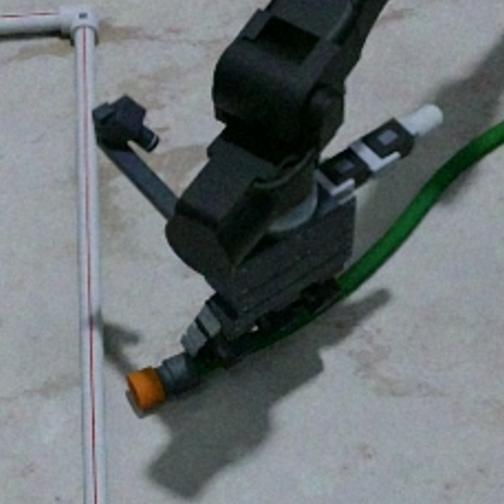

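>>> {"method": "execute_actions", "body": {"actions": [[[0,0,0,0,0,0,0,0,0,0,0,0,0,0,0,0,0,0,0,0,0,0,0.4,-0.6,0.0,-0.07,-0.006,0,0,0,0,0.2,0,0,0,0,0,0,0,0,0,0,0,0,0,0,0.6,-0.4]],[[0,0,0,0,0,0,0,0,0,0,0,0,0,0,0,0,0,0,0,0,0,0,0.4,-0.6,0.0,-0.06,0,0,0,0,0,0.2,0,0,0,0,0,0,0,0,0,0,0,0,0,0,0.6,-0.4]]], "cameras": ["cam_high"]}}

>>> {"method": "zoom_image", "body": {"camera": "cam_high", "region": [180, 130, 340, 290]}}

Scene clock: 395.97 s.
left_arm: end_effector_position=(+0.2889, +0.3297, +0.3860) hand_goal=(+0.000, +0.750, +0.580, +0.700, +0.000, +0.750, +0.580, +0.700, +0.000, +0.750, +0.580, +0.700, +0.710, +0.680, +0.230, +0.170) hand_measured=(+1.000, +0.752, +0.580, +0.698, +0.002, +0.750, +0.580, +0.698, +0.002, +0.750, +0.580, +0.698, +0.710, +0.678, +0.232, +0.168) hand_current_ma=(+0, +0, +0, +0, +0, +0, +0, +0, +0, +0, +0, +0, +0, +0, +0, +0) hand_state=(overload, goal, goal, goal, goal, goal, goal, goal, goal, goal, goal, goal, goal, goal, goal, goal) hand_current_limit=0.40 hand_speed=-0.60 end_effector_quat_wxyz=(+0.834, +0.025, +0.547, +0.060) | right_arm: end_effector_position=(+0.3999, +0.4477, +0.1234) hand_goal=(+0.000, +0.480, +0.640, +0.740, +0.000, +0.400, +0.540, +0.700, +0.000, +0.450, +0.580, +0.740, +0.710, +0.680, +0.230, +0.210) hand_measured=(+0.000, +0.460, +0.622, +0.730, -0.002, +0.402, +0.542, +0.700, +0.004, +0.448, +0.576, +0.738, +0.710, +0.682, +0.224, +0.208) hand_current_ma=(+0, -16, -11, -4, +0, +1, +0, +0, +1, -1, -1, -1, +0, +0, -3, -1) hand_state=(goal, blocked, goal, goal, goal, goal, goal, goal, goal, goal, goal, goal, goal, goal, goal, goal) hand_current_limit=0.60 hand_speed=-0.40 end_effector_quat_wxyz=(+0.003, +0.965, +0.263, +0.000)
Joint positions: left_arm=[1.083 1.069 0.468 1.325 0.924 -2.07] | right_arm=[0.958 2.109 1.977 -1.442 0.005 1.996]
Joint torques (N m): left_arm=[0.97 -4.13 12.77 1.81 -0.71 -0.01] | right_arm=[0.38 -18.55 13.67 0.39 -0.04 0.2]
Heat: left arm: hottest elbow 44 °C; right arm: hottest elbow 44 °C.
Hand target: left_arm +0.2916, +0.3376, +0.4155; +0.860, +0.060, +0.506, +0.016 | right_arm +0.4021, +0.4617, +0.1176; +0.000, +0.966, +0.259, +0.000
Off the commanded pose: left_arm 0.031 m, 9 deg | right_arm 0.015 m, 1 deg.
joint sent to its limit (left arm) — joint 6 (wrist roll), lower limit. The joint targets are off in orientation, not in position.
Step readings (end_effector_position of left_arm | right_arm):
0: (+0.2889, +0.3297, +0.3860) | (+0.4362, +0.3813, +0.1220)
1: (+0.2889, +0.3297, +0.3860) | (+0.4361, +0.3815, +0.1223)
2: (+0.2889, +0.3297, +0.3860) | (+0.4358, +0.3821, +0.1224)
4: (+0.2889, +0.3297, +0.3860) | (+0.4341, +0.3868, +0.1224)
8: (+0.2889, +0.3297, +0.3860) | (+0.4264, +0.4028, +0.1225)
15: (+0.2889, +0.3297, +0.3860) | (+0.4162, +0.4180, +0.1228)
16: (+0.2889, +0.3297, +0.3860) | (+0.4156, +0.4185, +0.1227)
17: (+0.2889, +0.3297, +0.3860) | (+0.4143, +0.4203, +0.1228)
19: (+0.2889, +0.3297, +0.3860) | (+0.4126, +0.4247, +0.1230)
23: (+0.2889, +0.3297, +0.3860) | (+0.4084, +0.4352, +0.1227)
30: (+0.2889, +0.3297, +0.3860) | (+0.4005, +0.4471, +0.1230)
Images, in order (width x height): cam_high 504x504.

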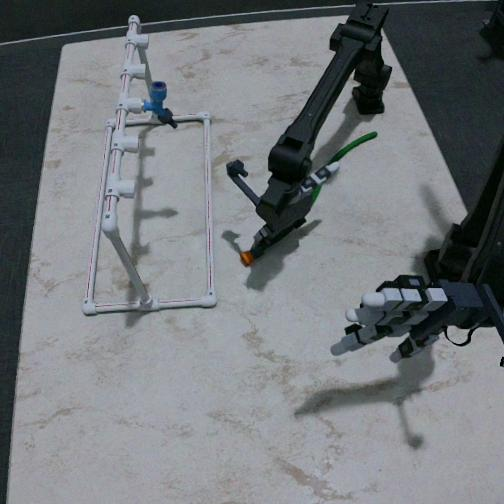

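Scaled by 3.150 from the camera's 504x504 image, which has a finer 720x720 frame.

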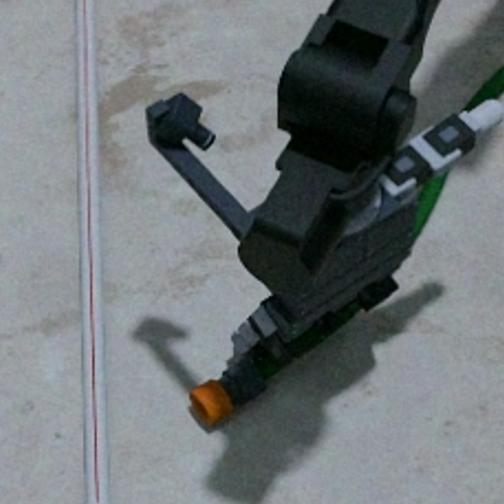

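>>> {"method": "execute_actions", "body": {"actions": [[[0,0,0,0,0,0,0,0,0,0,0,0,0,0,0,0,0,0,0,0,0,0,0.4,-0.6,0,0.06,-0.01,0,0,0,0,0.2,0,0,0,0,0,0,0,0,0,0,0,0,0,0,0.6,-0.4]],[[0,0,0,0,0,0,0,0,0,0,0,0,0,0,0,0,0,0,0,0,0,0,0.4,-0.6,0,0,-0.16,0,0,0,0.25,0.15,0.4,0.4,0,0,0,0,0,0,0,0,0,0,0,0,0.6,-0.4]],[[0,0,0,0,0,0,0,0,0,0,0,0,0,0,0,0,0,0,0,0,0,0,0.4,-0.6,0.0495,-0.068,0.033,0.124,0,0,0.5,0.1,0.75,0.8,0,0,0,0,0,0,0,0,0,0,0,0,0.6,-0.4]],[[0,0,0,0,0,0,0,0,0,0,0,0,0,0,0,0,0,0,0,0,0,0,0.4,-0.6,0.0495,-0.05,0.057,0.124,0,0,0.5,0.1,0.75,0.8,0,0,0,0,0,0,0,0,0,0,0,0,0.6,-0.4]],[[0,0,0,0,0,0,0,0,0,0,0,0,0,0,0,0,0,0,0,0,0,0,0.4,-0.6,0.0495,-0.025,0.071,0.124,0,0,0.5,0.1,0.75,0.8,0,0,0,0,0,0,0,0,0,0,0,0,0.6,-0.4]]], "cameras": ["cam_high"]}}

>>> {"method": "zoom_image", "body": {"camera": "cam_high", "region": [190, 170, 310, 290]}}

Scene clock: 401.37 s.
left_arm: end_effector_position=(+0.2889, +0.3297, +0.3860) hand_goal=(+0.000, +0.750, +0.580, +0.700, +0.000, +0.750, +0.580, +0.700, +0.000, +0.750, +0.580, +0.700, +0.710, +0.680, +0.230, +0.170) hand_measured=(+1.000, +0.752, +0.580, +0.698, +0.002, +0.750, +0.580, +0.698, +0.002, +0.750, +0.580, +0.698, +0.710, +0.678, +0.232, +0.168) hand_current_ma=(+0, +0, +0, +0, +0, +0, +0, +0, +0, +0, +0, +0, +0, +0, +0, +0) hand_state=(overload, goal, goal, goal, goal, goal, goal, goal, goal, goal, goal, goal, goal, goal, goal, goal) hand_current_limit=0.40 hand_speed=-0.60 end_effector_quat_wxyz=(+0.834, +0.025, +0.547, +0.060) | right_arm: end_effector_position=(+0.4325, +0.5802, +0.1724) hand_goal=(+0.000, +0.482, -0.332, +0.246, +0.000, +0.610, -0.240, +0.200, +0.000, +0.478, -0.700, -0.210, -0.514, +0.680, +0.042, +0.002) hand_measured=(+0.002, +0.478, -0.328, +0.250, -0.002, +0.602, -0.238, +0.204, +0.002, +0.474, -0.694, -0.208, -0.514, +0.682, +0.040, +0.004) hand_current_ma=(+0, -1, +1, +1, +0, -3, +0, +1, +0, -1, +1, +0, +0, +0, +0, +0) hand_state=(goal, goal, goal, goal, goal, goal, goal, goal, goal, goal, goal, goal, goal, goal, goal, goal) hand_current_limit=0.60 hand_speed=-0.40 end_effector_quat_wxyz=(-0.532, +0.804, +0.227, -0.141)
Joint positions: left_arm=[1.083 1.069 0.468 1.325 0.924 -2.07] | right_arm=[0.754 2.169 2.118 -1.053 -1.113 2.067]
Joint torques (N m): left_arm=[1.03 -4.13 12.77 1.83 -0.71 -0.01] | right_arm=[-0.26 -23.24 10.18 2.14 -0.99 0.14]
Heat: left arm: hottest elbow 44 °C; right arm: hottest elbow 44 °C.
Hand target: left_arm +0.2916, +0.3376, +0.4155; +0.860, +0.060, +0.506, +0.016 | right_arm +0.4359, +0.5809, +0.1597; -0.533, +0.806, +0.216, -0.143
Off the commanded pose: left_arm 0.031 m, 9 deg | right_arm 0.013 m, 1 deg.
joint sent to its limit (left arm) — joint 6 (wrist roll), lower limit. The joint targets are off in orientation, not in position.
joint sent to its limit (right arm) — joint 6 (wrist roll), upper limit. The joint targets still meet the commanded pose.
Step readings (end_effector_position of left_arm | right_arm):
0: (+0.2889, +0.3297, +0.3860) | (+0.3999, +0.4477, +0.1234)
1: (+0.2889, +0.3297, +0.3860) | (+0.3999, +0.4477, +0.1234)
2: (+0.2889, +0.3297, +0.3860) | (+0.4000, +0.4476, +0.1234)
4: (+0.2889, +0.3297, +0.3860) | (+0.4036, +0.4446, +0.1234)
8: (+0.2889, +0.3297, +0.3860) | (+0.4070, +0.4421, +0.1240)
15: (+0.2889, +0.3297, +0.3860) | (+0.4098, +0.4401, +0.1246)
16: (+0.2889, +0.3297, +0.3860) | (+0.4096, +0.4398, +0.1247)
17: (+0.2889, +0.3297, +0.3860) | (+0.4084, +0.4380, +0.1267)
19: (+0.2889, +0.3297, +0.3860) | (+0.4044, +0.4303, +0.1356)
23: (+0.2889, +0.3297, +0.3860) | (+0.4054, +0.4234, +0.1638)
30: (+0.2889, +0.3297, +0.3860) | (+0.4125, +0.4260, +0.2024)
31: (+0.2889, +0.3297, +0.3860) | (+0.4117, +0.4276, +0.2034)
32: (+0.2889, +0.3297, +0.3860) | (+0.4069, +0.4330, +0.2015)
34: (+0.2889, +0.3297, +0.3860) | (+0.3990, +0.4479, +0.1970)
38: (+0.2889, +0.3297, +0.3860) | (+0.3999, +0.4687, +0.1988)
45: (+0.2889, +0.3297, +0.3860) | (+0.4108, +0.4678, +0.2014)
46: (+0.2889, +0.3297, +0.3860) | (+0.4106, +0.4687, +0.2011)
47: (+0.2889, +0.3297, +0.3860) | (+0.4069, +0.4756, +0.2003)
49: (+0.2889, +0.3297, +0.3860) | (+0.4031, +0.4952, +0.1998)
53: (+0.2889, +0.3297, +0.3860) | (+0.4097, +0.5173, +0.1982)
60: (+0.2889, +0.3297, +0.3860) | (+0.4214, +0.5246, +0.1924)
61: (+0.2889, +0.3297, +0.3860) | (+0.4213, +0.5261, +0.1926)
62: (+0.2889, +0.3297, +0.3860) | (+0.4181, +0.5334, +0.1950)
64: (+0.2889, +0.3297, +0.3860) | (+0.4158, +0.5516, +0.2009)
68: (+0.2889, +0.3297, +0.3860) | (+0.4226, +0.5722, +0.1984)
75: (+0.2889, +0.3297, +0.3860) | (+0.4291, +0.5792, +0.1735)
Images, in order (width x height): cam_high 504x504.

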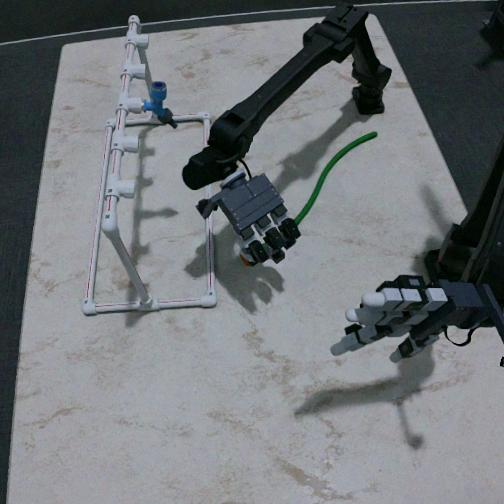

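Scaled by 4.200 from the camera's 504x504 image, which has a finer 720x720 frame.

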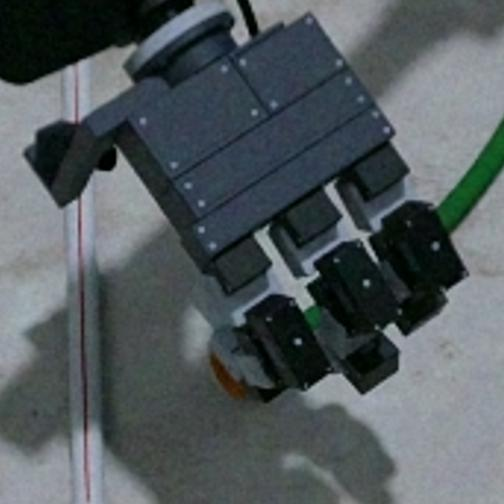

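>>> {"method": "execute_actions", "body": {"actions": [[[0,0,0,0,0,0,0,0,0,0,0,0,0,0,0,0,0,0,0,0,0,0,0.4,-0.6,0.0005,0.1187,0.0557,0,0,0,0.5,0.1,0.75,0.8,0,0,0,0,0,0,0,0,0,0,0,0,0.6,-0.4]],[[0,0,0,0,0,0,0,0,0,0,0,0,0,0,0,0,0,0,0,0,0,0,0.4,-0.6,0.0005,0.0495,0.0232,0,0,0,0.5,0.1,0.75,0.8,0,0,0,0,0,0,0,0,0,0,0,0,0.6,-0.4]]], "cameras": ["cam_high"]}}

>>> {"method": "zoom_image", "body": {"camera": "cam_high", "region": [190, 190, 310, 310]}}

Scene clock: 404.50 s.
left_arm: end_effector_position=(+0.2889, +0.3297, +0.3860) hand_goal=(+0.000, +0.750, +0.580, +0.700, +0.000, +0.750, +0.580, +0.700, +0.000, +0.750, +0.580, +0.700, +0.710, +0.680, +0.230, +0.170) hand_measured=(+1.000, +0.752, +0.580, +0.698, +0.002, +0.750, +0.580, +0.698, +0.002, +0.750, +0.580, +0.698, +0.710, +0.678, +0.232, +0.168) hand_current_ma=(+0, +0, +0, +0, +0, +0, +0, +0, +0, +0, +0, +0, +0, +0, +0, +0) hand_state=(overload, goal, goal, goal, goal, goal, goal, goal, goal, goal, goal, goal, goal, goal, goal, goal) hand_current_limit=0.40 hand_speed=-0.60 end_effector_quat_wxyz=(+0.834, +0.025, +0.547, +0.060) | right_arm: end_effector_position=(+0.4355, +0.5833, +0.0695) hand_goal=(+0.000, +0.482, -0.332, +0.246, +0.000, +0.610, -0.240, +0.200, +0.000, +0.478, -0.700, -0.210, -0.514, +0.680, +0.042, +0.002) hand_measured=(+0.002, +0.478, -0.328, +0.248, -0.002, +0.602, -0.238, +0.204, +0.002, +0.474, -0.696, -0.208, -0.514, +0.682, +0.040, +0.004) hand_current_ma=(+0, -1, +1, +1, +0, -3, +0, +1, +0, -1, +1, +0, +0, +0, +0, +0) hand_state=(goal, goal, goal, goal, goal, goal, goal, goal, goal, goal, goal, goal, goal, goal, goal, goal) hand_current_limit=0.60 hand_speed=-0.40 end_effector_quat_wxyz=(-0.534, +0.802, +0.230, -0.137)
Joint positions: left_arm=[1.083 1.069 0.468 1.325 0.924 -2.07] | right_arm=[0.754 2.23 1.948 -0.808 -1.114 2.068]
Joint torques (N m): left_arm=[1.03 -4.13 12.78 1.8 -0.71 -0.01] | right_arm=[0.26 -21.42 9.81 2.26 -0.82 0.17]
Heat: left arm: hottest elbow 44 °C; right arm: hottest elbow 44 °C.
Hand target: left_arm +0.2916, +0.3376, +0.4155; +0.860, +0.060, +0.506, +0.016 | right_arm +0.4345, +0.5847, +0.0482; -0.533, +0.806, +0.216, -0.143
Off the commanded pose: left_arm 0.031 m, 9 deg | right_arm 0.021 m, 2 deg.
joint sent to its limit (left arm) — joint 6 (wrist roll), lower limit. The joint targets are off in orientation, not in position.
joint sent to its limit (right arm) — joint 6 (wrist roll), upper limit. The joint targets still meet the commanded pose.
Step readings (end_effector_position of left_arm | right_arm):
0: (+0.2889, +0.3297, +0.3860) | (+0.4325, +0.5802, +0.1724)
1: (+0.2889, +0.3297, +0.3860) | (+0.4326, +0.5803, +0.1717)
2: (+0.2889, +0.3297, +0.3860) | (+0.4331, +0.5812, +0.1683)
4: (+0.2889, +0.3297, +0.3860) | (+0.4343, +0.5825, +0.1565)
8: (+0.2889, +0.3297, +0.3860) | (+0.4293, +0.5777, +0.1174)
15: (+0.2889, +0.3297, +0.3860) | (+0.4303, +0.5783, +0.0849)
16: (+0.2889, +0.3297, +0.3860) | (+0.4306, +0.5787, +0.0850)
17: (+0.2889, +0.3297, +0.3860) | (+0.4318, +0.5798, +0.0852)
19: (+0.2889, +0.3297, +0.3860) | (+0.4349, +0.5826, +0.0849)
23: (+0.2889, +0.3297, +0.3860) | (+0.4358, +0.5835, +0.0793)
30: (+0.2889, +0.3297, +0.3860) | (+0.4354, +0.5831, +0.0703)
Images, in order (width x height): cam_high 504x504.

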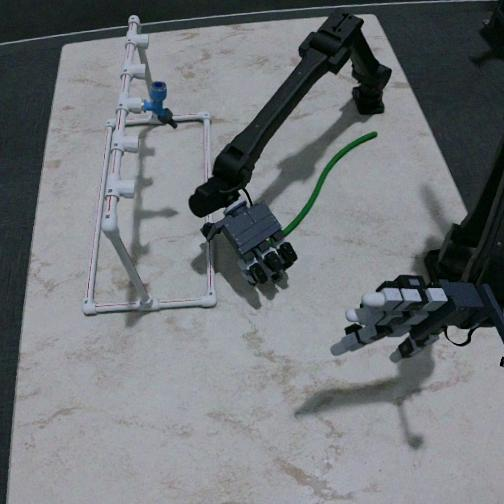

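Scaled by 4.200 from the camera's 504x504 image, which has a finer 720x720 frame.

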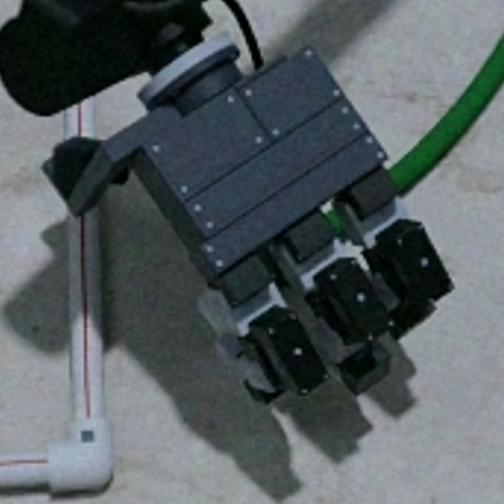

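>>> {"method": "execute_actions", "body": {"actions": [[[0,0,0,0,0,0,0,0,0,0,0,0,0,0,0,0,0,0,0,0,0,0,0.4,-0.6,0.002,0.028,0.0115,0,0,0,0.47,0.18,0.77,0.8,0,0,0,0,0,0,0,0,0,0,0,0,0.65,-0.6]],[[0,0,0,0,0,0,0,0,0,0,0,0,0,0,0,0,0,0,0,0,0,0,0.4,-0.6,0,0,0,0,0,0,0.45,0.25,0.79,0.8,0,0,0,0,0,0,0,0,0,0,0,0,0.65,-0.6]],[[0,0,0,0,0,0,0,0,0,0,0,0,0,0,0,0,0,0,0,0,0,0,0.4,-0.6,0,0.002,0.001,0,0,0,0.4,0.38,0.81,0.8,0,0,0,0,0,0,0,0,0,0,0,0,0.7,-0.7]]], "cameras": ["cam_high"]}}

>>> {"method": "zoom_image", "body": {"camera": "cam_high", "region": [190, 190, 310, 310]}}

Scene clock: 406.77 s.
left_arm: end_effector_position=(+0.2889, +0.3297, +0.3860) hand_goal=(+0.000, +0.750, +0.580, +0.700, +0.000, +0.750, +0.580, +0.700, +0.000, +0.750, +0.580, +0.700, +0.710, +0.680, +0.230, +0.170) hand_measured=(+1.000, +0.752, +0.580, +0.698, +0.002, +0.750, +0.580, +0.698, +0.002, +0.750, +0.580, +0.698, +0.710, +0.678, +0.232, +0.168) hand_current_ma=(+0, +0, +0, +0, +0, +0, +0, +0, +0, +0, +0, +0, +0, +0, +0, +0) hand_state=(overload, goal, goal, goal, goal, goal, goal, goal, goal, goal, goal, goal, goal, goal, goal, goal) hand_current_limit=0.40 hand_speed=-0.60 end_effector_quat_wxyz=(+0.834, +0.025, +0.547, +0.060) | right_arm: end_effector_position=(+0.4328, +0.5892, +0.0512) hand_goal=(+0.000, +0.074, -0.192, +0.396, +0.000, +0.146, -0.136, +0.364, +0.000, +0.062, -0.700, -0.144, -0.626, +0.680, +0.028, +0.064) hand_measured=(+0.002, +0.092, -0.184, +0.398, -0.004, +0.146, -0.132, +0.362, +0.002, +0.064, -0.696, -0.146, -0.628, +0.680, +0.040, +0.068) hand_current_ma=(+0, +13, +2, +0, -1, +0, +1, +0, +0, +0, +1, +0, +0, +0, +9, +2) hand_state=(goal, goal, goal, goal, goal, goal, goal, goal, goal, goal, goal, goal, goal, goal, goal, goal) hand_current_limit=0.70 hand_speed=-0.70 end_effector_quat_wxyz=(-0.536, +0.799, +0.235, -0.137)
Joint positions: left_arm=[1.083 1.069 0.468 1.325 0.924 -2.07] | right_arm=[0.762 2.251 1.934 -0.763 -1.116 2.072]
Joint torques (N m): left_arm=[1.03 -4.13 12.75 1.81 -0.71 -0.01] | right_arm=[-0.56 -22.36 9.89 1.8 -0.65 0.13]
Heat: left arm: hottest elbow 44 °C; right arm: hottest elbow 44 °C.
Hand target: left_arm +0.2916, +0.3376, +0.4155; +0.860, +0.060, +0.506, +0.016 | right_arm +0.4355, +0.5852, +0.0287; -0.532, +0.806, +0.216, -0.143
Off the commanded pose: left_arm 0.031 m, 9 deg | right_arm 0.023 m, 2 deg.
joint sent to its limit (left arm) — joint 6 (wrist roll), lower limit. The joint targets are off in orientation, not in position.
joint sent to its limit (right arm) — joint 6 (wrist roll), upper limit. The joint targets still meet the commanded pose.
Step readings (end_effector_position of left_arm | right_arm):
0: (+0.2889, +0.3297, +0.3860) | (+0.4355, +0.5833, +0.0695)
1: (+0.2889, +0.3297, +0.3860) | (+0.4356, +0.5833, +0.0695)
2: (+0.2889, +0.3297, +0.3860) | (+0.4359, +0.5837, +0.0694)
4: (+0.2889, +0.3297, +0.3860) | (+0.4371, +0.5848, +0.0684)
8: (+0.2889, +0.3297, +0.3860) | (+0.4374, +0.5850, +0.0620)
15: (+0.2889, +0.3297, +0.3860) | (+0.4362, +0.5839, +0.0509)
16: (+0.2889, +0.3297, +0.3860) | (+0.4361, +0.5839, +0.0503)
17: (+0.2889, +0.3297, +0.3860) | (+0.4361, +0.5839, +0.0503)
19: (+0.2889, +0.3297, +0.3860) | (+0.4361, +0.5839, +0.0503)
23: (+0.2889, +0.3297, +0.3860) | (+0.4361, +0.5839, +0.0503)
30: (+0.2889, +0.3297, +0.3860) | (+0.4361, +0.5839, +0.0503)
31: (+0.2889, +0.3297, +0.3860) | (+0.4361, +0.5839, +0.0503)
32: (+0.2889, +0.3297, +0.3860) | (+0.4361, +0.5840, +0.0504)
34: (+0.2889, +0.3297, +0.3860) | (+0.4358, +0.5848, +0.0513)
38: (+0.2889, +0.3297, +0.3860) | (+0.4338, +0.5884, +0.0520)
45: (+0.2889, +0.3297, +0.3860) | (+0.4329, +0.5892, +0.0512)
Images, in order (width x height): cam_high 504x504.

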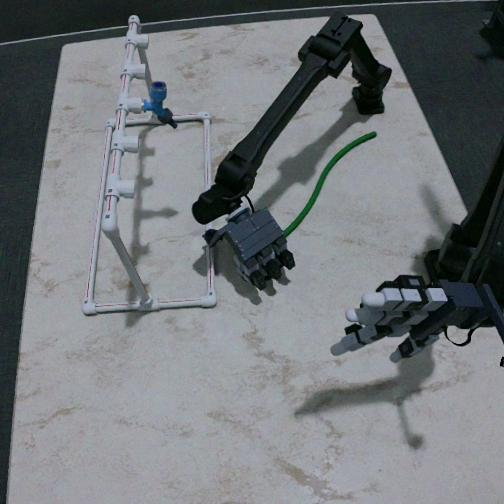

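Scaled by 4.200 from the camera's 504x504 image, which has a finer 720x720 frame.

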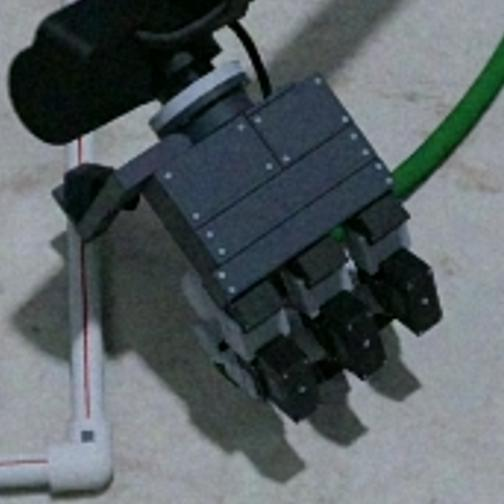

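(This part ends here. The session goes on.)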